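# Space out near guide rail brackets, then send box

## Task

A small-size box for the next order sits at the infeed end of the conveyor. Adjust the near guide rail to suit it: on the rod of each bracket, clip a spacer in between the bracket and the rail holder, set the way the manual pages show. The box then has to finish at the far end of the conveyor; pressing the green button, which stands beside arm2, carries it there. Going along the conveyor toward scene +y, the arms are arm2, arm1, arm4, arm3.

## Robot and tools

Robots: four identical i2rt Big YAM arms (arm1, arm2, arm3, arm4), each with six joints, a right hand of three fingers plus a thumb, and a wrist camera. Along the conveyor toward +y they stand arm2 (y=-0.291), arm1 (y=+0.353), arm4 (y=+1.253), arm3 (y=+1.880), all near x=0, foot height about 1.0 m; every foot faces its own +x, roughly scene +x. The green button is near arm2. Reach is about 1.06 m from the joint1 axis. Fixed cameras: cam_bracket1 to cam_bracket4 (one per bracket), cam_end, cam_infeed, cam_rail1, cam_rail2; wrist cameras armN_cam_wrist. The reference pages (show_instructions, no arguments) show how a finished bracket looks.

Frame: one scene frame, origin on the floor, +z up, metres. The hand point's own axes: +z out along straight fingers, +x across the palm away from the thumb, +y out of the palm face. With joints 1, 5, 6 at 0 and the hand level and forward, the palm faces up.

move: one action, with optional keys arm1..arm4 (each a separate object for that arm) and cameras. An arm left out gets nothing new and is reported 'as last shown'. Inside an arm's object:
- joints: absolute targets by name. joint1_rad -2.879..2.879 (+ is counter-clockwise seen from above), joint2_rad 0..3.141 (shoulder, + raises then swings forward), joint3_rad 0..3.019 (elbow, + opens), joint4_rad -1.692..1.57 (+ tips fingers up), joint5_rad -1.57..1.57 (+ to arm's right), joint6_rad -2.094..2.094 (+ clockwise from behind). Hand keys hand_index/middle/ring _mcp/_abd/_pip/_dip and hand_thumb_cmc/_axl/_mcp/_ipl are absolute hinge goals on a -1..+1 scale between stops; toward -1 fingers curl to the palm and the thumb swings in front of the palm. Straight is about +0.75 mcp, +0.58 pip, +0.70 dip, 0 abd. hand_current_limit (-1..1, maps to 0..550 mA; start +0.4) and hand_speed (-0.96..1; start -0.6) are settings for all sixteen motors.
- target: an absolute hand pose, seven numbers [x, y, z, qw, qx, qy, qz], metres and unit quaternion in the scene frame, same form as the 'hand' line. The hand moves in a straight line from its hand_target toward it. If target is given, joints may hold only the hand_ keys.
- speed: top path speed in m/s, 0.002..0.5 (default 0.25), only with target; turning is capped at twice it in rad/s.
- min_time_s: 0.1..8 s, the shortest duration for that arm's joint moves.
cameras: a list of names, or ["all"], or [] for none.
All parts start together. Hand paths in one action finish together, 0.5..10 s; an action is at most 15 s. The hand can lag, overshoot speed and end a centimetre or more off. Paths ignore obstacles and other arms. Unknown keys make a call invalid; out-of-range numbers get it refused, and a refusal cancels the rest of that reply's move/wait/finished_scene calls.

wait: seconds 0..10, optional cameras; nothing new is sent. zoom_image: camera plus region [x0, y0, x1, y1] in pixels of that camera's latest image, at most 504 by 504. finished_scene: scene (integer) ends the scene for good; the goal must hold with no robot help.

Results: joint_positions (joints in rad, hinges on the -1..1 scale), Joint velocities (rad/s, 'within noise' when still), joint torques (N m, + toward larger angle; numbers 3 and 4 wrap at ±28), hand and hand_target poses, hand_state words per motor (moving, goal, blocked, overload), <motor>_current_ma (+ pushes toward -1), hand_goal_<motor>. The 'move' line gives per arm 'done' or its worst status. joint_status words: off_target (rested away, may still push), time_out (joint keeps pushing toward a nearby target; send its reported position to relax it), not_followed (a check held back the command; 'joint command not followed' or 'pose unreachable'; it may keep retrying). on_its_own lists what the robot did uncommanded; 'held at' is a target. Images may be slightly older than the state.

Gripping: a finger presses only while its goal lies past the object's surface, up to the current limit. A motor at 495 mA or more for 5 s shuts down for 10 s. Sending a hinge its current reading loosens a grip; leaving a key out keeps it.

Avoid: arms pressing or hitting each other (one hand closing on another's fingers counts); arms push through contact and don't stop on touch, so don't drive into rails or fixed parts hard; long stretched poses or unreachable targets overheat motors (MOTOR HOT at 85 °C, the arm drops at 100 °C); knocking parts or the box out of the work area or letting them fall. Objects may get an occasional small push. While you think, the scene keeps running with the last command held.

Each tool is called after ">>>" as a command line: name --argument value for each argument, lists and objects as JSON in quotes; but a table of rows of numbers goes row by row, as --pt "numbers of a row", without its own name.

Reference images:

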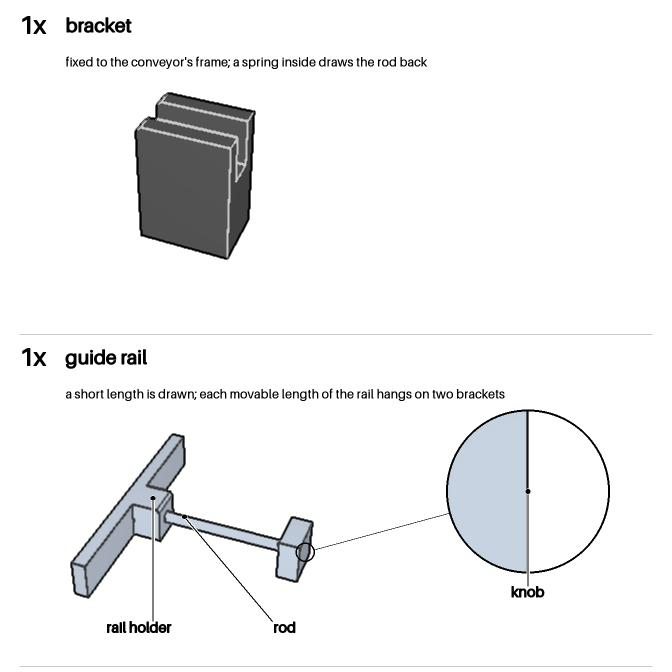

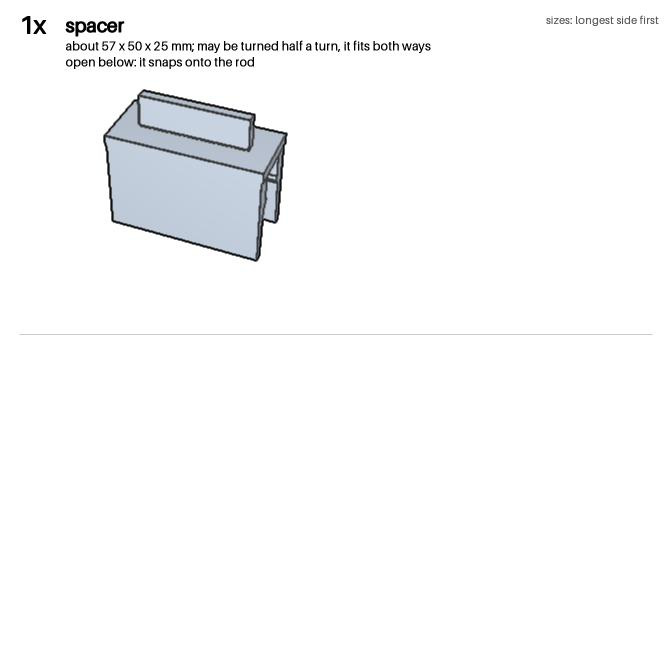

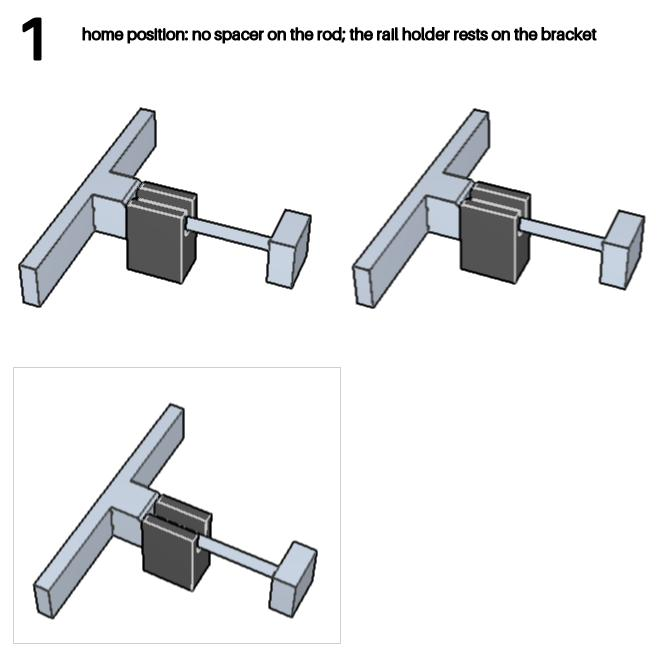

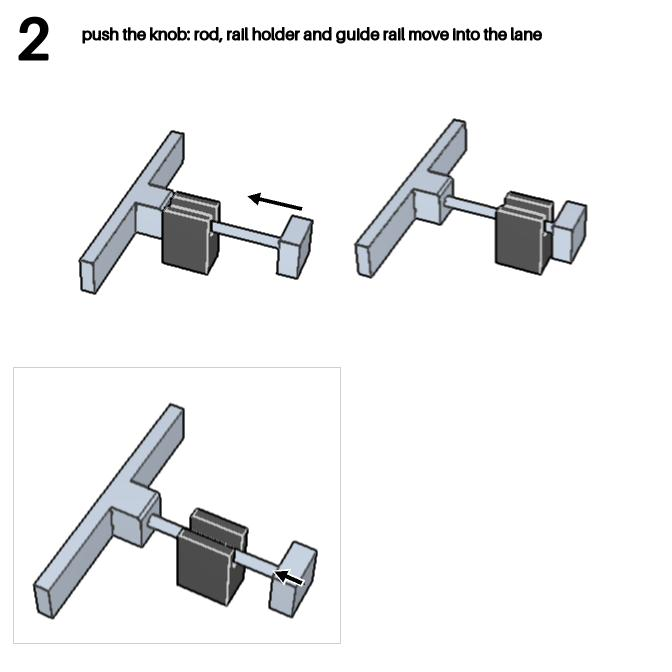

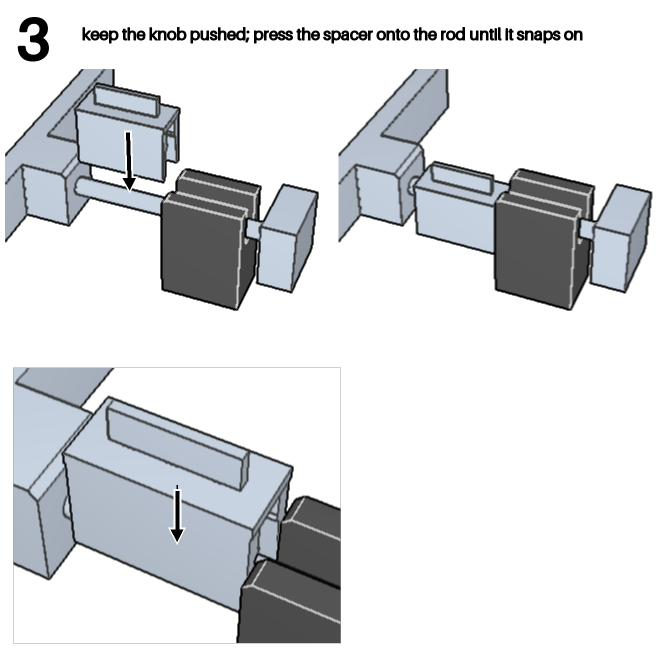

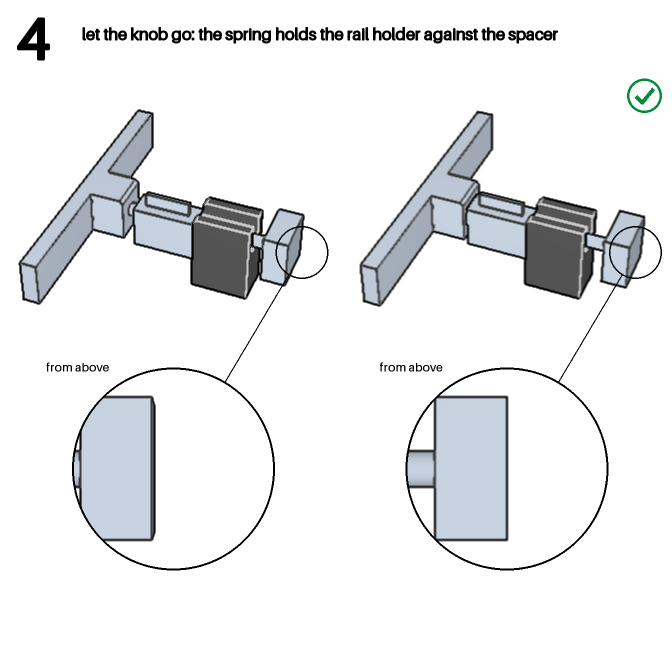

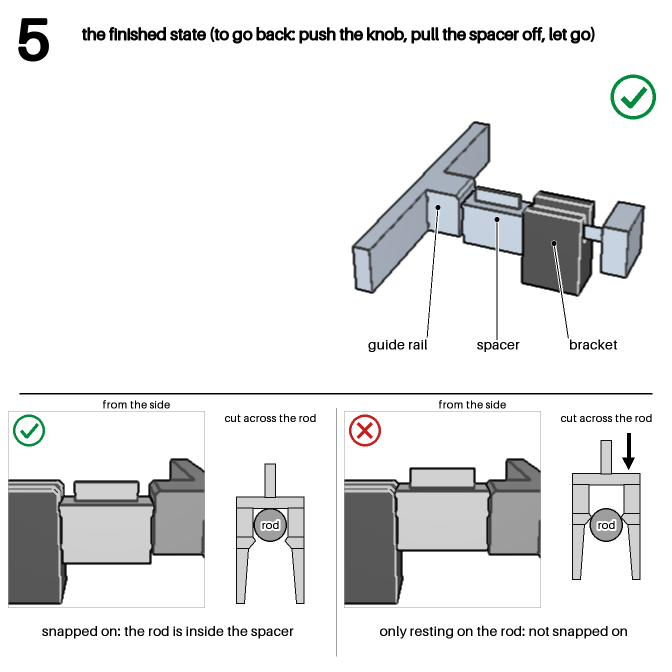

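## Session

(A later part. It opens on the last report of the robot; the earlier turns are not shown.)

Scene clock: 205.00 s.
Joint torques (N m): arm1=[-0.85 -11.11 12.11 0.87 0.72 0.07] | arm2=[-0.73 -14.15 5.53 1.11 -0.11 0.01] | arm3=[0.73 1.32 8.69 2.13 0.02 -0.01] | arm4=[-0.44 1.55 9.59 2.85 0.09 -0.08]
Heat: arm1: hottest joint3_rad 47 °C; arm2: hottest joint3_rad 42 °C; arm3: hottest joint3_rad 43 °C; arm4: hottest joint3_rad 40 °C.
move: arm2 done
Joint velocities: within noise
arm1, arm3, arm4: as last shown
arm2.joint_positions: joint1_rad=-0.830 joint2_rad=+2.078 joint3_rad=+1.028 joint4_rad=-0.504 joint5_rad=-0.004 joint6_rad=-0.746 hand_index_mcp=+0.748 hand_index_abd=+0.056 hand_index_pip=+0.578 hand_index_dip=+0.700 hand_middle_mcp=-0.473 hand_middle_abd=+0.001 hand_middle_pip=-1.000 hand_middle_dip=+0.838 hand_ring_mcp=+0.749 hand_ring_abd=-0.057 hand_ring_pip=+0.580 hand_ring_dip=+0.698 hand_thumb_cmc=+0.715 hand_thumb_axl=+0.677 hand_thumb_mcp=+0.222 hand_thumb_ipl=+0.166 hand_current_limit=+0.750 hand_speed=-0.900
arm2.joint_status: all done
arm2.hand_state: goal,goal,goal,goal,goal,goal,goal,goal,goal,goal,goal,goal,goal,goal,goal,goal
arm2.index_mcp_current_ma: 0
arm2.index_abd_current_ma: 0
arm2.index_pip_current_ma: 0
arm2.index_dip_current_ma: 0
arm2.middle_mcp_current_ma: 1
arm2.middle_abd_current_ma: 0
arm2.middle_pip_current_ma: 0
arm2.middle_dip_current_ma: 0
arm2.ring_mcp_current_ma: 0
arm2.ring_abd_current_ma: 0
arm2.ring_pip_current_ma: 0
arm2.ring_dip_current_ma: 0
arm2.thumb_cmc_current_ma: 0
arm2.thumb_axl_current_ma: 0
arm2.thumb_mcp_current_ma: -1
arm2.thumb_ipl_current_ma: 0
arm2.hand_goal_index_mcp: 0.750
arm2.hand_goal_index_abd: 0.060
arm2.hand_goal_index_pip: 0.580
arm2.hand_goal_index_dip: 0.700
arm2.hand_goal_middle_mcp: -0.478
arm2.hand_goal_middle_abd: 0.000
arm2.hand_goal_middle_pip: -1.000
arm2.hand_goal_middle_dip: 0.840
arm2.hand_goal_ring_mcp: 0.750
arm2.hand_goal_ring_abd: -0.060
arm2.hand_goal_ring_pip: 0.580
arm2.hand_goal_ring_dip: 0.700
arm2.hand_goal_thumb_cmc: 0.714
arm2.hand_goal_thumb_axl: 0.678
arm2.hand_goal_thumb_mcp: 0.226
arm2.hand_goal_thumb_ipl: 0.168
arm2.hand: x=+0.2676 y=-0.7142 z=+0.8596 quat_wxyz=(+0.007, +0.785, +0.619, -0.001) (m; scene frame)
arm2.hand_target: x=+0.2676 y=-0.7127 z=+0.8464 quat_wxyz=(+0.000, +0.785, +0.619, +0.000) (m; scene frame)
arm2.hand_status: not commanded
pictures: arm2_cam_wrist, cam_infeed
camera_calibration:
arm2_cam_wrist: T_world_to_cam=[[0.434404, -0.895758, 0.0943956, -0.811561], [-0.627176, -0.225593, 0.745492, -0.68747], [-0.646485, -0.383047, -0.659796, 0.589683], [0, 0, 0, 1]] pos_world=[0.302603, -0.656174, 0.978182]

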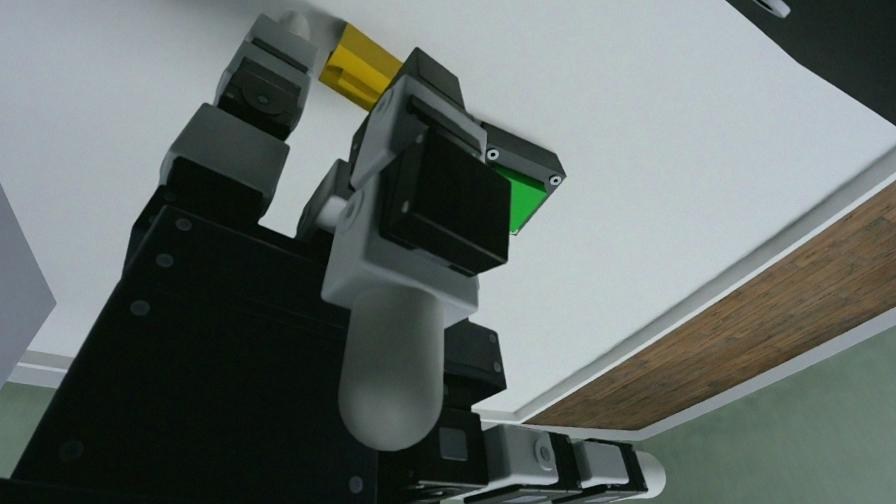

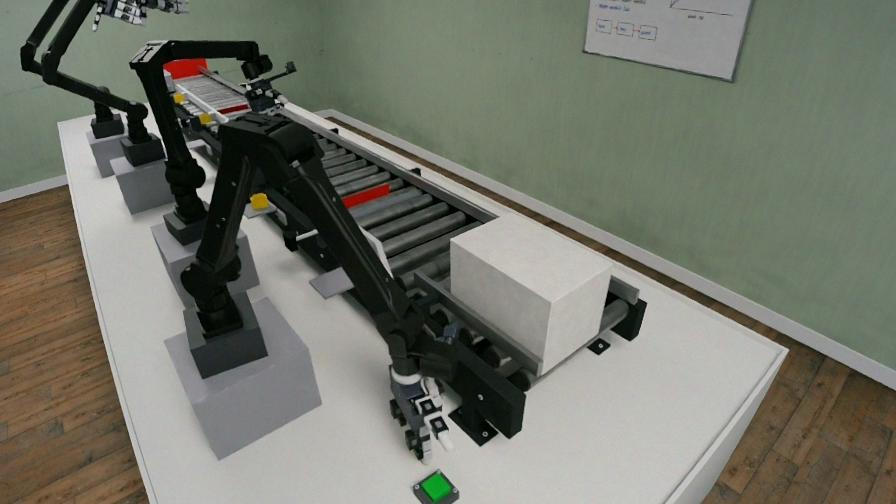

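>>> move --arm2 '{"target": [0.270, -0.714, 0.91, 0, 0.7853, 0.6191, 0], "speed": 0.06, "joints": {"hand_index_abd": 0.10, "hand_ring_abd": -0.10, "hand_speed": -0.5}}'

>>> move --arm2 '{"target": [0.22, -0.66, 1.10, 0, 0.7853, 0.6191, 0], "speed": 0.2}' --cameras '["arm2_cam_wrist", "cam_infeed"]'

>>> zoom_image --camera "cam_infeed" --region '[370, 400, 470, 490]'

Scene clock: 206.67 s.
Joint torques (N m): arm1=[-0.85 -11.11 12.11 0.8 0.71 0.06] | arm2=[-0.73 -17.03 6.13 0.34 -0.13 0.01] | arm3=[0.26 0.5 8.9 2.18 -0.02 -0.02] | arm4=[-0.56 1.49 9.61 2.86 0.1 -0.09]
Heat: arm1: hottest joint3_rad 47 °C; arm2: hottest joint3_rad 42 °C; arm3: hottest joint3_rad 43 °C; arm4: hottest joint3_rad 40 °C.
move: arm2 done
Joint velocities: within noise
arm1, arm3, arm4: as last shown
arm2.joint_positions: joint1_rad=-0.830 joint2_rad=+1.974 joint3_rad=+1.028 joint4_rad=-0.632 joint5_rad=-0.004 joint6_rad=-0.746 hand_index_mcp=+0.748 hand_index_abd=+0.096 hand_index_pip=+0.578 hand_index_dip=+0.700 hand_middle_mcp=-0.473 hand_middle_abd=+0.001 hand_middle_pip=-1.000 hand_middle_dip=+0.838 hand_ring_mcp=+0.749 hand_ring_abd=-0.096 hand_ring_pip=+0.580 hand_ring_dip=+0.698 hand_thumb_cmc=+0.715 hand_thumb_axl=+0.677 hand_thumb_mcp=+0.222 hand_thumb_ipl=+0.166 hand_current_limit=+0.750 hand_speed=-0.500
arm2.joint_status: all done
arm2.hand_state: goal,goal,goal,goal,goal,goal,goal,goal,goal,goal,goal,goal,goal,goal,goal,goal
arm2.index_mcp_current_ma: 0
arm2.index_abd_current_ma: 0
arm2.index_pip_current_ma: 0
arm2.index_dip_current_ma: 0
arm2.middle_mcp_current_ma: 1
arm2.middle_abd_current_ma: 0
arm2.middle_pip_current_ma: 0
arm2.middle_dip_current_ma: 0
arm2.ring_mcp_current_ma: 0
arm2.ring_abd_current_ma: 0
arm2.ring_pip_current_ma: 0
arm2.ring_dip_current_ma: 0
arm2.thumb_cmc_current_ma: 0
arm2.thumb_axl_current_ma: 0
arm2.thumb_mcp_current_ma: -1
arm2.thumb_ipl_current_ma: 0
arm2.hand_goal_index_mcp: 0.750
arm2.hand_goal_index_abd: 0.100
arm2.hand_goal_index_pip: 0.580
arm2.hand_goal_index_dip: 0.700
arm2.hand_goal_middle_mcp: -0.478
arm2.hand_goal_middle_abd: 0.000
arm2.hand_goal_middle_pip: -1.000
arm2.hand_goal_middle_dip: 0.840
arm2.hand_goal_ring_mcp: 0.750
arm2.hand_goal_ring_abd: -0.100
arm2.hand_goal_ring_pip: 0.580
arm2.hand_goal_ring_dip: 0.700
arm2.hand_goal_thumb_cmc: 0.714
arm2.hand_goal_thumb_axl: 0.678
arm2.hand_goal_thumb_mcp: 0.226
arm2.hand_goal_thumb_ipl: 0.168
arm2.hand: x=+0.2652 y=-0.7102 z=+0.9031 quat_wxyz=(-0.005, +0.785, +0.619, +0.000) (m; scene frame)
arm2.hand_target: x=+0.2699 y=-0.7140 z=+0.9101 quat_wxyz=(+0.000, +0.785, +0.619, +0.000) (m; scene frame)
arm2.hand_status: done (0.009 m and 0.6 deg from the pose sent, 0.051 m and 0.8 deg at the start)
pictures: none

Scene clock: 208.33 s.
Joint torques (N m): arm1=[-0.85 -11.11 12.08 0.83 0.71 0.06] | arm2=[-1.08 -9.58 8.25 0.34 -0.1 0.01] | arm3=[0.85 1.79 8.75 2.09 0.04 -0.04] | arm4=[-0.56 1.49 9.59 2.89 0.1 -0.1]
Heat: arm1: hottest joint3_rad 47 °C; arm2: hottest joint3_rad 42 °C; arm3: hottest joint3_rad 43 °C; arm4: hottest joint3_rad 40 °C.
move: arm2 done
Joint velocities: within noise
arm1.joint_positions: joint1_rad=+0.455 joint2_rad=+1.486 joint3_rad=+1.356 joint4_rad=-1.411 joint5_rad=+0.297 joint6_rad=+1.492 hand_index_mcp=+0.929 hand_index_abd=+0.001 hand_index_pip=-0.546 hand_index_dip=+0.075 hand_middle_mcp=+0.992 hand_middle_abd=+0.003 hand_middle_pip=+0.994 hand_middle_dip=+0.998 hand_ring_mcp=+0.994 hand_ring_abd=+0.001 hand_ring_pip=+0.995 hand_ring_dip=+0.997 hand_thumb_cmc=-0.484 hand_thumb_axl=+0.677 hand_thumb_mcp=-0.122 hand_thumb_ipl=+0.007 hand_current_limit=+0.750 hand_speed=-0.500
arm1.joint_status: not commanded
arm1.hand_state: goal,goal,goal,goal,goal,goal,goal,goal,goal,goal,goal,goal,goal,goal,goal,goal
arm1.index_mcp_current_ma: -1
arm1.index_abd_current_ma: 1
arm1.index_pip_current_ma: 0
arm1.index_dip_current_ma: 4
arm1.middle_mcp_current_ma: -15
arm1.middle_abd_current_ma: 3
arm1.middle_pip_current_ma: -10
arm1.middle_dip_current_ma: -3
arm1.ring_mcp_current_ma: -12
arm1.ring_abd_current_ma: 1
arm1.ring_pip_current_ma: -8
arm1.ring_dip_current_ma: -3
arm1.thumb_cmc_current_ma: 2
arm1.thumb_axl_current_ma: -1
arm1.thumb_mcp_current_ma: -4
arm1.thumb_ipl_current_ma: 2
arm1.hand_goal_index_mcp: 0.930
arm1.hand_goal_index_abd: 0.000
arm1.hand_goal_index_pip: -0.546
arm1.hand_goal_index_dip: 0.072
arm1.hand_goal_middle_mcp: 1.000
arm1.hand_goal_middle_abd: 0.000
arm1.hand_goal_middle_pip: 1.000
arm1.hand_goal_middle_dip: 1.000
arm1.hand_goal_ring_mcp: 1.000
arm1.hand_goal_ring_abd: 0.000
arm1.hand_goal_ring_pip: 1.000
arm1.hand_goal_ring_dip: 1.000
arm1.hand_goal_thumb_cmc: -0.486
arm1.hand_goal_thumb_axl: 0.678
arm1.hand_goal_thumb_mcp: -0.120
arm1.hand_goal_thumb_ipl: 0.006
arm1.hand: x=+0.4570 y=+0.4716 z=+1.2290 quat_wxyz=(+0.140, +0.938, +0.314, +0.050) (m; scene frame)
arm1.hand_target: x=+0.4703 y=+0.4771 z=+1.2399 quat_wxyz=(+0.136, +0.940, +0.305, +0.070) (m; scene frame)
arm1.hand_status: not commanded
arm2.joint_positions: joint1_rad=-0.851 joint2_rad=+1.452 joint3_rad=+0.971 joint4_rad=-1.081 joint5_rad=-0.004 joint6_rad=-0.765 hand_index_mcp=+0.748 hand_index_abd=+0.097 hand_index_pip=+0.578 hand_index_dip=+0.700 hand_middle_mcp=-0.473 hand_middle_abd=+0.001 hand_middle_pip=-1.000 hand_middle_dip=+0.838 hand_ring_mcp=+0.749 hand_ring_abd=-0.097 hand_ring_pip=+0.580 hand_ring_dip=+0.698 hand_thumb_cmc=+0.715 hand_thumb_axl=+0.677 hand_thumb_mcp=+0.222 hand_thumb_ipl=+0.166 hand_current_limit=+0.750 hand_speed=-0.500
arm2.joint_status: not commanded
arm2.hand_state: goal,goal,goal,goal,goal,goal,goal,goal,goal,goal,goal,goal,goal,goal,goal,goal
arm2.index_mcp_current_ma: 0
arm2.index_abd_current_ma: 0
arm2.index_pip_current_ma: 0
arm2.index_dip_current_ma: 0
arm2.middle_mcp_current_ma: 1
arm2.middle_abd_current_ma: 0
arm2.middle_pip_current_ma: 0
arm2.middle_dip_current_ma: 0
arm2.ring_mcp_current_ma: 0
arm2.ring_abd_current_ma: 0
arm2.ring_pip_current_ma: 0
arm2.ring_dip_current_ma: 0
arm2.thumb_cmc_current_ma: 0
arm2.thumb_axl_current_ma: 0
arm2.thumb_mcp_current_ma: -1
arm2.thumb_ipl_current_ma: 0
arm2.hand_goal_index_mcp: 0.750
arm2.hand_goal_index_abd: 0.100
arm2.hand_goal_index_pip: 0.580
arm2.hand_goal_index_dip: 0.700
arm2.hand_goal_middle_mcp: -0.478
arm2.hand_goal_middle_abd: 0.000
arm2.hand_goal_middle_pip: -1.000
arm2.hand_goal_middle_dip: 0.840
arm2.hand_goal_ring_mcp: 0.750
arm2.hand_goal_ring_abd: -0.100
arm2.hand_goal_ring_pip: 0.580
arm2.hand_goal_ring_dip: 0.700
arm2.hand_goal_thumb_cmc: 0.714
arm2.hand_goal_thumb_axl: 0.678
arm2.hand_goal_thumb_mcp: 0.226
arm2.hand_goal_thumb_ipl: 0.168
arm2.hand: x=+0.2214 y=-0.6571 z=+1.1003 quat_wxyz=(+0.003, +0.786, +0.619, -0.001) (m; scene frame)
arm2.hand_target: x=+0.2199 y=-0.6600 z=+1.1000 quat_wxyz=(+0.000, +0.785, +0.619, +0.000) (m; scene frame)
arm2.hand_status: done (0.003 m and 0.4 deg from the pose sent, 0.208 m and 0.6 deg at the start)
arm3, arm4: as last shown
pictures: arm2_cam_wrist, cam_infeed
camera_calibration:
arm2_cam_wrist: T_world_to_cam=[[0.433281, -0.896974, 0.087774, -0.756193], [-0.624637, -0.228662, 0.746687, -0.886934], [-0.649689, -0.378352, -0.659359, 0.74384], [0, 0, 0, 1]] pos_world=[0.256896, -0.599661, 1.21909]

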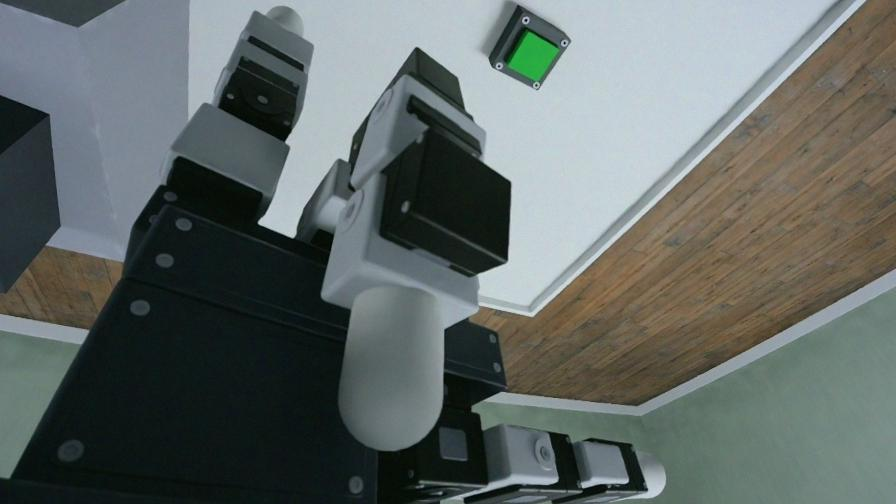

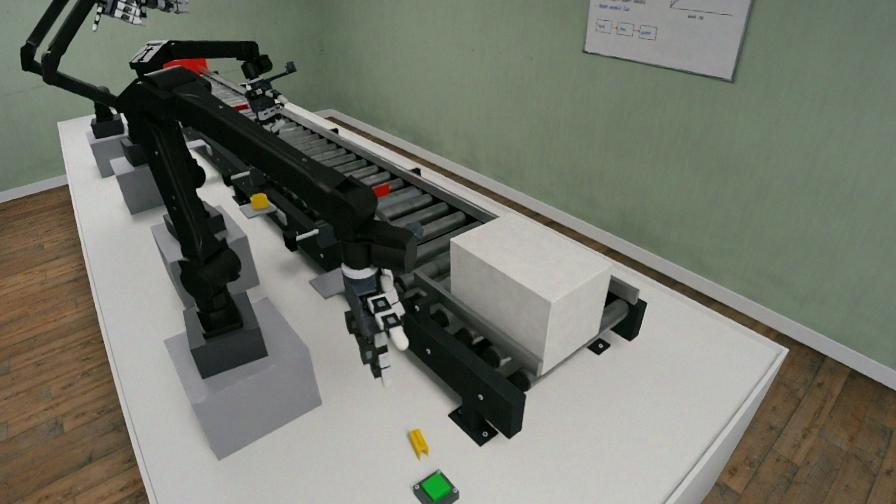

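Scaled by 5.040 from the camera's 896x504 image, which has a finer 1280x720 frame.

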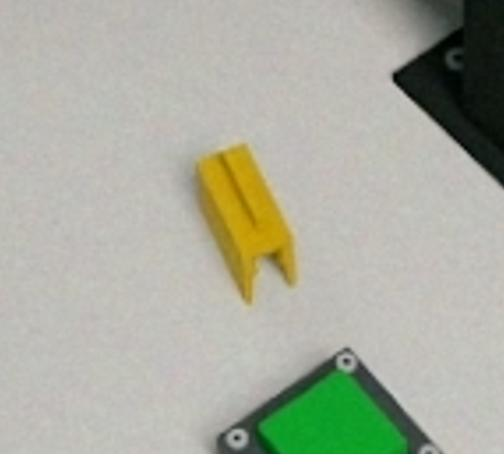

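>>> move --arm2 '{"target": [0.268, -0.716, 0.93, 0, 0.7853, 0.6191, 0], "speed": 0.2}' --cameras '["arm2_cam_wrist"]'

>>> zoom_image --camera "arm2_cam_wrist" --region '[200, 0, 560, 220]'

Scene clock: 212.13 s.
Joint torques (N m): arm1=[-0.79 -11.16 12.12 0.85 0.71 0.06] | arm2=[-0.03 -14.27 7.71 1.1 -0.16 0.01] | arm3=[1.38 0.85 8.69 2.1 0.04 -0.01] | arm4=[-0.5 1.55 9.62 2.89 0.11 -0.09]
Heat: arm1: hottest joint3_rad 47 °C; arm2: hottest joint3_rad 42 °C; arm3: hottest joint3_rad 43 °C; arm4: hottest joint3_rad 40 °C.
move: arm2 off_target
Joint velocities: within noise
arm1, arm3, arm4: as last shown
arm2.joint_positions: joint1_rad=-0.842 joint2_rad=+1.909 joint3_rad=+1.016 joint4_rad=-0.698 joint5_rad=-0.004 joint6_rad=-0.758 hand_index_mcp=+0.748 hand_index_abd=+0.097 hand_index_pip=+0.578 hand_index_dip=+0.700 hand_middle_mcp=-0.473 hand_middle_abd=+0.001 hand_middle_pip=-1.000 hand_middle_dip=+0.838 hand_ring_mcp=+0.749 hand_ring_abd=-0.097 hand_ring_pip=+0.580 hand_ring_dip=+0.698 hand_thumb_cmc=+0.715 hand_thumb_axl=+0.677 hand_thumb_mcp=+0.222 hand_thumb_ipl=+0.166 hand_current_limit=+0.750 hand_speed=-0.500
arm2.joint_status: not commanded
arm2.hand_state: goal,goal,goal,goal,goal,goal,goal,goal,goal,goal,goal,goal,goal,goal,goal,goal
arm2.index_mcp_current_ma: 0
arm2.index_abd_current_ma: 0
arm2.index_pip_current_ma: 0
arm2.index_dip_current_ma: 0
arm2.middle_mcp_current_ma: 1
arm2.middle_abd_current_ma: 0
arm2.middle_pip_current_ma: 0
arm2.middle_dip_current_ma: 0
arm2.ring_mcp_current_ma: 0
arm2.ring_abd_current_ma: 0
arm2.ring_pip_current_ma: 0
arm2.ring_dip_current_ma: 0
arm2.thumb_cmc_current_ma: 0
arm2.thumb_axl_current_ma: 0
arm2.thumb_mcp_current_ma: -1
arm2.thumb_ipl_current_ma: 0
arm2.hand_goal_index_mcp: 0.750
arm2.hand_goal_index_abd: 0.100
arm2.hand_goal_index_pip: 0.580
arm2.hand_goal_index_dip: 0.700
arm2.hand_goal_middle_mcp: -0.478
arm2.hand_goal_middle_abd: 0.000
arm2.hand_goal_middle_pip: -1.000
arm2.hand_goal_middle_dip: 0.840
arm2.hand_goal_ring_mcp: 0.750
arm2.hand_goal_ring_abd: -0.100
arm2.hand_goal_ring_pip: 0.580
arm2.hand_goal_ring_dip: 0.700
arm2.hand_goal_thumb_cmc: 0.714
arm2.hand_goal_thumb_axl: 0.678
arm2.hand_goal_thumb_mcp: 0.226
arm2.hand_goal_thumb_ipl: 0.168
arm2.hand: x=+0.2563 y=-0.7060 z=+0.9275 quat_wxyz=(-0.012, +0.785, +0.619, +0.000) (m; scene frame)
arm2.hand_target: x=+0.2678 y=-0.7157 z=+0.9304 quat_wxyz=(+0.000, +0.785, +0.619, +0.000) (m; scene frame)
arm2.hand_status: off_target (0.016 m and 1.3 deg from the pose sent, 0.186 m and 0.4 deg at the start)
pictures: arm2_cam_wrist
camera_calibration:
arm2_cam_wrist: T_world_to_cam=[[0.436113, -0.898025, 0.0579268, -0.773815], [-0.611939, -0.248751, 0.750769, -0.768525], [-0.6598, -0.362868, -0.65802, 0.646389], [0, 0, 0, 1]] pos_world=[0.293668, -0.651523, 1.04715]

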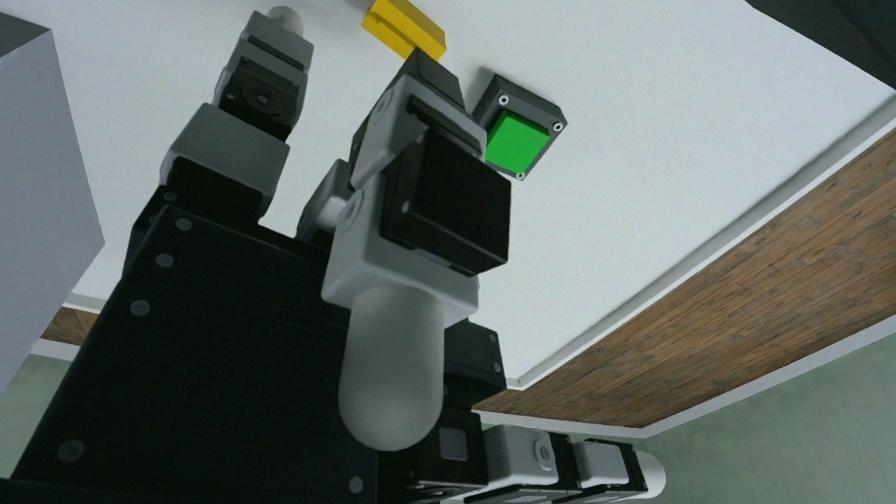

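Scaled by 1.400 from the camera's 896x504 image, which has a finer 1280x720 frame.

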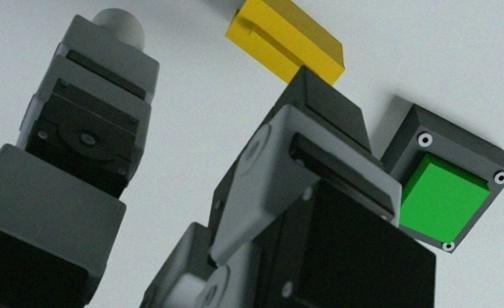

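>>> move --arm2 '{"target": [0.276, -0.722, 0.895, 0, 0.7853, 0.6191, 0], "speed": 0.1, "joints": {"hand_index_abd": 0.06, "hand_ring_abd": -0.06}}' --cameras '["arm2_cam_wrist"]'

>>> zoom_image --camera "arm2_cam_wrist" --region '[200, 0, 560, 220]'

Scene clock: 213.27 s.
Joint torques (N m): arm1=[-1.08 -11.16 12.08 0.83 0.72 0.06] | arm2=[-0.62 -14.1 6.97 1.32 -0.05 0.07] | arm3=[0.56 1.03 8.87 1.99 0.03 -0.04] | arm4=[-0.62 1.55 9.59 2.85 0.09 -0.08]
Heat: arm1: hottest joint3_rad 47 °C; arm2: hottest joint3_rad 42 °C; arm3: hottest joint3_rad 43 °C; arm4: hottest joint3_rad 40 °C.
move: arm2 off_target
Joint velocities: within noise
arm1, arm3, arm4: as last shown
arm2.joint_positions: joint1_rad=-0.834 joint2_rad=+1.992 joint3_rad=+1.042 joint4_rad=-0.632 joint5_rad=-0.004 joint6_rad=-0.751 hand_index_mcp=+0.748 hand_index_abd=+0.063 hand_index_pip=+0.578 hand_index_dip=+0.700 hand_middle_mcp=-0.473 hand_middle_abd=+0.001 hand_middle_pip=-1.000 hand_middle_dip=+0.838 hand_ring_mcp=+0.749 hand_ring_abd=-0.062 hand_ring_pip=+0.580 hand_ring_dip=+0.698 hand_thumb_cmc=+0.715 hand_thumb_axl=+0.677 hand_thumb_mcp=+0.222 hand_thumb_ipl=+0.166 hand_current_limit=+0.750 hand_speed=-0.500
arm2.joint_status: all done
arm2.hand_state: goal,goal,goal,goal,goal,goal,goal,goal,goal,goal,goal,goal,goal,goal,goal,goal
arm2.index_mcp_current_ma: 0
arm2.index_abd_current_ma: 0
arm2.index_pip_current_ma: 0
arm2.index_dip_current_ma: 0
arm2.middle_mcp_current_ma: 1
arm2.middle_abd_current_ma: 0
arm2.middle_pip_current_ma: 0
arm2.middle_dip_current_ma: 0
arm2.ring_mcp_current_ma: 0
arm2.ring_abd_current_ma: 0
arm2.ring_pip_current_ma: 0
arm2.ring_dip_current_ma: 0
arm2.thumb_cmc_current_ma: 0
arm2.thumb_axl_current_ma: 0
arm2.thumb_mcp_current_ma: -1
arm2.thumb_ipl_current_ma: 0
arm2.hand_goal_index_mcp: 0.750
arm2.hand_goal_index_abd: 0.060
arm2.hand_goal_index_pip: 0.580
arm2.hand_goal_index_dip: 0.700
arm2.hand_goal_middle_mcp: -0.478
arm2.hand_goal_middle_abd: 0.000
arm2.hand_goal_middle_pip: -1.000
arm2.hand_goal_middle_dip: 0.840
arm2.hand_goal_ring_mcp: 0.750
arm2.hand_goal_ring_abd: -0.060
arm2.hand_goal_ring_pip: 0.580
arm2.hand_goal_ring_dip: 0.700
arm2.hand_goal_thumb_cmc: 0.714
arm2.hand_goal_thumb_axl: 0.678
arm2.hand_goal_thumb_mcp: 0.226
arm2.hand_goal_thumb_ipl: 0.168
arm2.hand: x=+0.2656 y=-0.7141 z=+0.8978 quat_wxyz=(-0.007, +0.785, +0.619, +0.000) (m; scene frame)
arm2.hand_target: x=+0.2759 y=-0.7217 z=+0.8954 quat_wxyz=(+0.000, +0.785, +0.619, +0.000) (m; scene frame)
arm2.hand_status: off_target (0.013 m and 0.8 deg from the pose sent, 0.041 m and 1.3 deg at the start)
pictures: arm2_cam_wrist
camera_calibration:
arm2_cam_wrist: T_world_to_cam=[[0.436159, -0.897404, 0.0665723, -0.790839], [-0.615357, -0.243462, 0.749708, -0.736884], [-0.656583, -0.367958, -0.658411, 0.625802], [0, 0, 0, 1]] pos_world=[0.302376, -0.658836, 1.01713]

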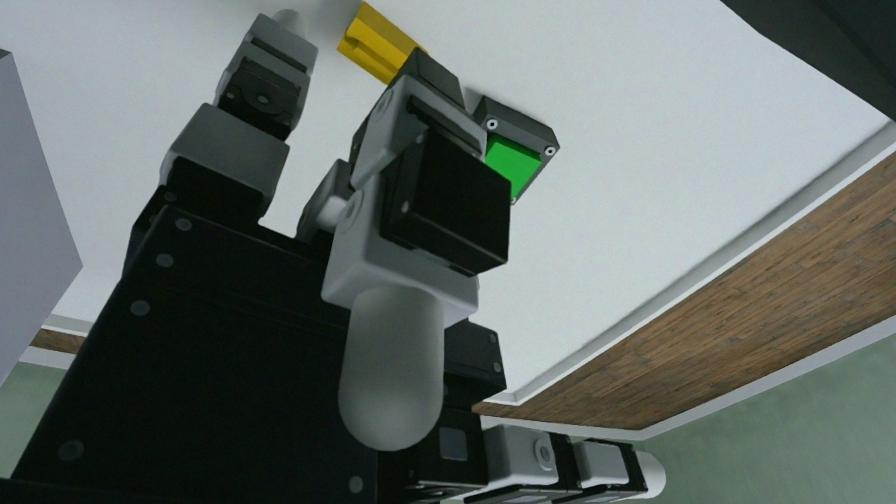

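Scaled by 1.400 from the camera's 896x504 image, which has a finer 1280x720 frame.

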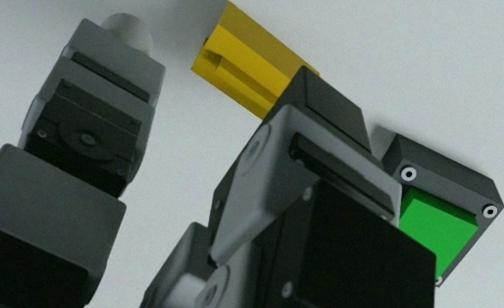

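>>> move --arm2 '{"target": [0.274, -0.720, 0.868, 0, 0.7853, 0.6191, 0], "speed": 0.06}' --cameras '["arm2_cam_wrist"]'

>>> move --arm2 '{"target": [0.271, -0.716, 0.849, 0, 0.7853, 0.6191, 0], "speed": 0.05}' --cameras '["arm2_cam_wrist"]'

>>> zoom_image --camera "arm2_cam_wrist" --region '[200, 0, 560, 220]'

Scene clock: 214.43 s.
Joint torques (N m): arm1=[-0.85 -11.11 12.11 0.87 0.71 0.06] | arm2=[-0.62 -14.56 6.39 1.1 -0.17 0.06] | arm3=[1.08 1.26 8.77 2.17 0.01 -0.02] | arm4=[-0.5 1.38 9.58 2.92 0.1 -0.09]
Heat: arm1: hottest joint3_rad 47 °C; arm2: hottest joint3_rad 42 °C; arm3: hottest joint3_rad 43 °C; arm4: hottest joint3_rad 40 °C.
move: arm2 off_target
Joint velocities: within noise
arm1: as last shown
arm2.joint_positions: joint1_rad=-0.834 joint2_rad=+2.047 joint3_rad=+1.042 joint4_rad=-0.568 joint5_rad=-0.004 joint6_rad=-0.751 hand_index_mcp=+0.748 hand_index_abd=+0.063 hand_index_pip=+0.578 hand_index_dip=+0.700 hand_middle_mcp=-0.473 hand_middle_abd=+0.001 hand_middle_pip=-1.000 hand_middle_dip=+0.838 hand_ring_mcp=+0.749 hand_ring_abd=-0.062 hand_ring_pip=+0.580 hand_ring_dip=+0.698 hand_thumb_cmc=+0.715 hand_thumb_axl=+0.677 hand_thumb_mcp=+0.222 hand_thumb_ipl=+0.166 hand_current_limit=+0.750 hand_speed=-0.500
arm2.joint_status: not commanded
arm2.hand_state: goal,goal,goal,goal,goal,goal,goal,goal,goal,goal,goal,goal,goal,goal,goal,goal
arm2.index_mcp_current_ma: 0
arm2.index_abd_current_ma: 0
arm2.index_pip_current_ma: 0
arm2.index_dip_current_ma: 0
arm2.middle_mcp_current_ma: 1
arm2.middle_abd_current_ma: 0
arm2.middle_pip_current_ma: 0
arm2.middle_dip_current_ma: 0
arm2.ring_mcp_current_ma: 0
arm2.ring_abd_current_ma: 0
arm2.ring_pip_current_ma: 0
arm2.ring_dip_current_ma: 0
arm2.thumb_cmc_current_ma: 0
arm2.thumb_axl_current_ma: 0
arm2.thumb_mcp_current_ma: -1
arm2.thumb_ipl_current_ma: 0
arm2.hand_goal_index_mcp: 0.750
arm2.hand_goal_index_abd: 0.060
arm2.hand_goal_index_pip: 0.580
arm2.hand_goal_index_dip: 0.700
arm2.hand_goal_middle_mcp: -0.478
arm2.hand_goal_middle_abd: 0.000
arm2.hand_goal_middle_pip: -1.000
arm2.hand_goal_middle_dip: 0.840
arm2.hand_goal_ring_mcp: 0.750
arm2.hand_goal_ring_abd: -0.060
arm2.hand_goal_ring_pip: 0.580
arm2.hand_goal_ring_dip: 0.700
arm2.hand_goal_thumb_cmc: 0.714
arm2.hand_goal_thumb_axl: 0.678
arm2.hand_goal_thumb_mcp: 0.226
arm2.hand_goal_thumb_ipl: 0.168
arm2.hand: x=+0.2667 y=-0.7161 z=+0.8747 quat_wxyz=(-0.002, +0.785, +0.619, -0.001) (m; scene frame)
arm2.hand_target: x=+0.2739 y=-0.7198 z=+0.8682 quat_wxyz=(+0.000, +0.785, +0.619, +0.000) (m; scene frame)
arm2.hand_status: off_target (0.011 m and 0.3 deg from the pose sent, 0.031 m and 0.9 deg at the start)
arm3.joint_positions: joint1_rad=-0.066 joint2_rad=+0.623 joint3_rad=+1.407 joint4_rad=-1.267 joint5_rad=-0.036 joint6_rad=+1.128 hand_index_mcp=+0.754 hand_index_abd=+0.001 hand_index_pip=+0.577 hand_index_dip=+0.696 hand_middle_mcp=+0.754 hand_middle_abd=+0.001 hand_middle_pip=+0.577 hand_middle_dip=+0.696 hand_ring_mcp=+0.754 hand_ring_abd=+0.001 hand_ring_pip=+0.577 hand_ring_dip=+0.696 hand_thumb_cmc=+0.714 hand_thumb_axl=+0.677 hand_thumb_mcp=+0.226 hand_thumb_ipl=+0.168 hand_current_limit=+0.400 hand_speed=-0.600
arm3.joint_status: not commanded
arm3.hand_state: goal,goal,goal,goal,goal,goal,goal,goal,goal,goal,goal,goal,goal,goal,goal,goal
arm3.index_mcp_current_ma: 0
arm3.index_abd_current_ma: 0
arm3.index_pip_current_ma: 1
arm3.index_dip_current_ma: 0
arm3.middle_mcp_current_ma: 0
arm3.middle_abd_current_ma: 1
arm3.middle_pip_current_ma: 1
arm3.middle_dip_current_ma: 0
arm3.ring_mcp_current_ma: 0
arm3.ring_abd_current_ma: 0
arm3.ring_pip_current_ma: 1
arm3.ring_dip_current_ma: 0
arm3.thumb_cmc_current_ma: 0
arm3.thumb_axl_current_ma: -1
arm3.thumb_mcp_current_ma: 0
arm3.thumb_ipl_current_ma: 0
arm3.hand_goal_index_mcp: 0.754
arm3.hand_goal_index_abd: 0.000
arm3.hand_goal_index_pip: 0.576
arm3.hand_goal_index_dip: 0.696
arm3.hand_goal_middle_mcp: 0.754
arm3.hand_goal_middle_abd: 0.000
arm3.hand_goal_middle_pip: 0.576
arm3.hand_goal_middle_dip: 0.696
arm3.hand_goal_ring_mcp: 0.754
arm3.hand_goal_ring_abd: 0.000
arm3.hand_goal_ring_pip: 0.576
arm3.hand_goal_ring_dip: 0.696
arm3.hand_goal_thumb_cmc: 0.714
arm3.hand_goal_thumb_axl: 0.678
arm3.hand_goal_thumb_mcp: 0.226
arm3.hand_goal_thumb_ipl: 0.168
arm3.hand: x=+0.1674 y=+1.7468 z=+1.5789 quat_wxyz=(+0.148, +0.846, +0.109, +0.500) (m; scene frame)
arm3.hand_target: x=+0.1644 y=+1.7474 z=+1.5900 quat_wxyz=(+0.152, +0.840, +0.109, +0.510) (m; scene frame)
arm3.hand_status: not commanded
arm4.joint_positions: joint1_rad=+0.036 joint2_rad=+0.636 joint3_rad=+1.438 joint4_rad=-1.159 joint5_rad=-0.065 joint6_rad=+1.072 hand_index_mcp=+0.755 hand_index_abd=+0.001 hand_index_pip=+0.577 hand_index_dip=+0.696 hand_middle_mcp=+0.755 hand_middle_abd=+0.001 hand_middle_pip=+0.577 hand_middle_dip=+0.696 hand_ring_mcp=+0.755 hand_ring_abd=+0.001 hand_ring_pip=+0.577 hand_ring_dip=+0.696 hand_thumb_cmc=+0.715 hand_thumb_axl=+0.677 hand_thumb_mcp=+0.226 hand_thumb_ipl=+0.168 hand_current_limit=+0.400 hand_speed=-0.600
arm4.joint_status: not commanded
arm4.hand_state: goal,goal,goal,goal,goal,goal,goal,goal,goal,goal,goal,goal,goal,goal,goal,goal
arm4.index_mcp_current_ma: 2
arm4.index_abd_current_ma: 1
arm4.index_pip_current_ma: 1
arm4.index_dip_current_ma: 0
arm4.middle_mcp_current_ma: 2
arm4.middle_abd_current_ma: 0
arm4.middle_pip_current_ma: 1
arm4.middle_dip_current_ma: 0
arm4.ring_mcp_current_ma: 2
arm4.ring_abd_current_ma: 1
arm4.ring_pip_current_ma: 1
arm4.ring_dip_current_ma: 0
arm4.thumb_cmc_current_ma: 2
arm4.thumb_axl_current_ma: -1
arm4.thumb_mcp_current_ma: 0
arm4.thumb_ipl_current_ma: 0
arm4.hand_goal_index_mcp: 0.754
arm4.hand_goal_index_abd: 0.000
arm4.hand_goal_index_pip: 0.576
arm4.hand_goal_index_dip: 0.696
arm4.hand_goal_middle_mcp: 0.754
arm4.hand_goal_middle_abd: 0.000
arm4.hand_goal_middle_pip: 0.576
arm4.hand_goal_middle_dip: 0.696
arm4.hand_goal_ring_mcp: 0.754
arm4.hand_goal_ring_abd: 0.000
arm4.hand_goal_ring_pip: 0.576
arm4.hand_goal_ring_dip: 0.696
arm4.hand_goal_thumb_cmc: 0.714
arm4.hand_goal_thumb_axl: 0.678
arm4.hand_goal_thumb_mcp: 0.226
arm4.hand_goal_thumb_ipl: 0.168
arm4.hand: x=+0.3151 y=+1.2167 z=+1.6294 quat_wxyz=(+0.081, +0.779, +0.272, +0.559) (m; scene frame)
arm4.hand_target: x=+0.3107 y=+1.2162 z=+1.6444 quat_wxyz=(+0.084, +0.770, +0.270, +0.572) (m; scene frame)
arm4.hand_status: not commanded
pictures: arm2_cam_wrist
camera_calibration:
arm2_cam_wrist: T_world_to_cam=[[0.435826, -0.896753, 0.0767471, -0.799778], [-0.619629, -0.237107, 0.748225, -0.712389], [-0.652776, -0.37365, -0.658991, 0.606086], [0, 0, 0, 1]] pos_world=[0.302785, -0.659651, 0.993813]

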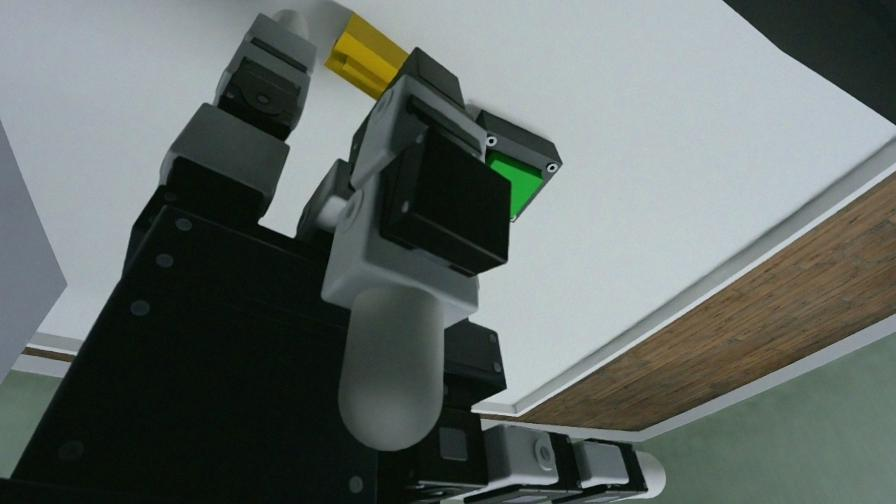

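Scene clock: 215.40 s.
Joint torques (N m): arm1=[-0.91 -11.11 12.07 0.88 0.72 0.07] | arm2=[-0.67 -14.86 5.27 1.13 -0.07 0.08] | arm3=[0.56 0.32 8.84 2.14 0.02 -0.02] | arm4=[-0.62 1.61 9.61 2.86 0.1 -0.08]
Heat: arm1: hottest joint3_rad 47 °C; arm2: hottest joint3_rad 42 °C; arm3: hottest joint3_rad 43 °C; arm4: hottest joint3_rad 40 °C.
move: arm2 off_target
Joint velocities: within noise
arm1, arm3, arm4: as last shown
arm2.joint_positions: joint1_rad=-0.834 joint2_rad=+2.081 joint3_rad=+1.042 joint4_rad=-0.519 joint5_rad=-0.004 joint6_rad=-0.751 hand_index_mcp=+0.748 hand_index_abd=+0.063 hand_index_pip=+0.578 hand_index_dip=+0.700 hand_middle_mcp=-0.473 hand_middle_abd=+0.001 hand_middle_pip=-1.000 hand_middle_dip=+0.838 hand_ring_mcp=+0.749 hand_ring_abd=-0.062 hand_ring_pip=+0.580 hand_ring_dip=+0.698 hand_thumb_cmc=+0.715 hand_thumb_axl=+0.677 hand_thumb_mcp=+0.222 hand_thumb_ipl=+0.166 hand_current_limit=+0.750 hand_speed=-0.500
arm2.joint_status: not commanded
arm2.hand_state: goal,goal,goal,goal,goal,goal,goal,goal,goal,goal,goal,goal,goal,goal,goal,goal
arm2.index_mcp_current_ma: 0
arm2.index_abd_current_ma: 0
arm2.index_pip_current_ma: 0
arm2.index_dip_current_ma: 0
arm2.middle_mcp_current_ma: 1
arm2.middle_abd_current_ma: 0
arm2.middle_pip_current_ma: 0
arm2.middle_dip_current_ma: 0
arm2.ring_mcp_current_ma: 0
arm2.ring_abd_current_ma: 0
arm2.ring_pip_current_ma: 0
arm2.ring_dip_current_ma: 0
arm2.thumb_cmc_current_ma: 0
arm2.thumb_axl_current_ma: 0
arm2.thumb_mcp_current_ma: -1
arm2.thumb_ipl_current_ma: 0
arm2.hand_goal_index_mcp: 0.750
arm2.hand_goal_index_abd: 0.060
arm2.hand_goal_index_pip: 0.580
arm2.hand_goal_index_dip: 0.700
arm2.hand_goal_middle_mcp: -0.478
arm2.hand_goal_middle_abd: 0.000
arm2.hand_goal_middle_pip: -1.000
arm2.hand_goal_middle_dip: 0.840
arm2.hand_goal_ring_mcp: 0.750
arm2.hand_goal_ring_abd: -0.060
arm2.hand_goal_ring_pip: 0.580
arm2.hand_goal_ring_dip: 0.700
arm2.hand_goal_thumb_cmc: 0.714
arm2.hand_goal_thumb_axl: 0.678
arm2.hand_goal_thumb_mcp: 0.226
arm2.hand_goal_thumb_ipl: 0.168
arm2.hand: x=+0.2680 y=-0.7182 z=+0.8606 quat_wxyz=(+0.005, +0.785, +0.619, -0.001) (m; scene frame)
arm2.hand_target: x=+0.2708 y=-0.7158 z=+0.8493 quat_wxyz=(+0.000, +0.785, +0.619, +0.000) (m; scene frame)
arm2.hand_status: off_target (0.012 m and 0.6 deg from the pose sent, 0.026 m and 0.3 deg at the start)
pictures: arm2_cam_wrist
camera_calibration:
arm2_cam_wrist: T_world_to_cam=[[0.435245, -0.895772, 0.0903027, -0.812029], [-0.625287, -0.228599, 0.746162, -0.692105], [-0.647748, -0.381229, -0.659611, 0.590556], [0, 0, 0, 1]] pos_world=[0.303198, -0.66047, 0.979289]

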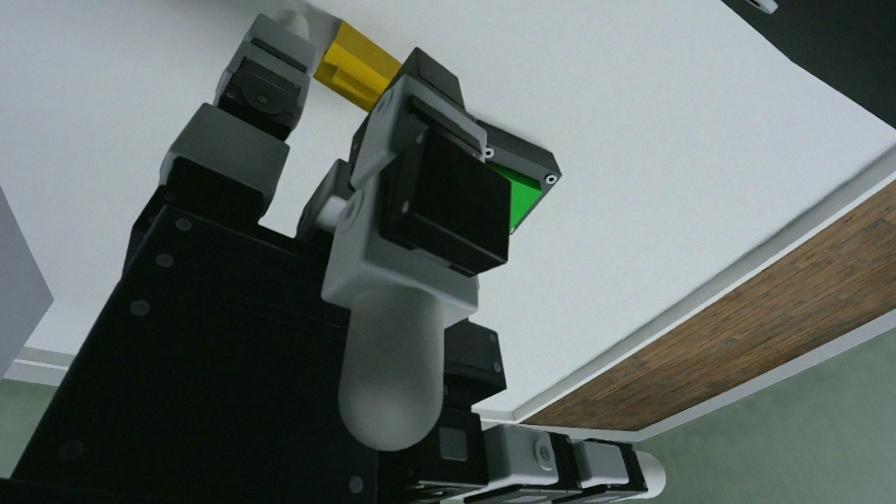

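Scaled by 1.400 from the camera's 896x504 image, which has a finer 1280x720 frame.

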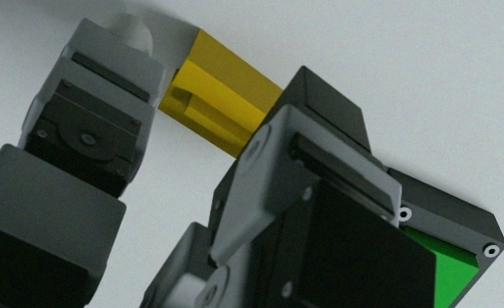

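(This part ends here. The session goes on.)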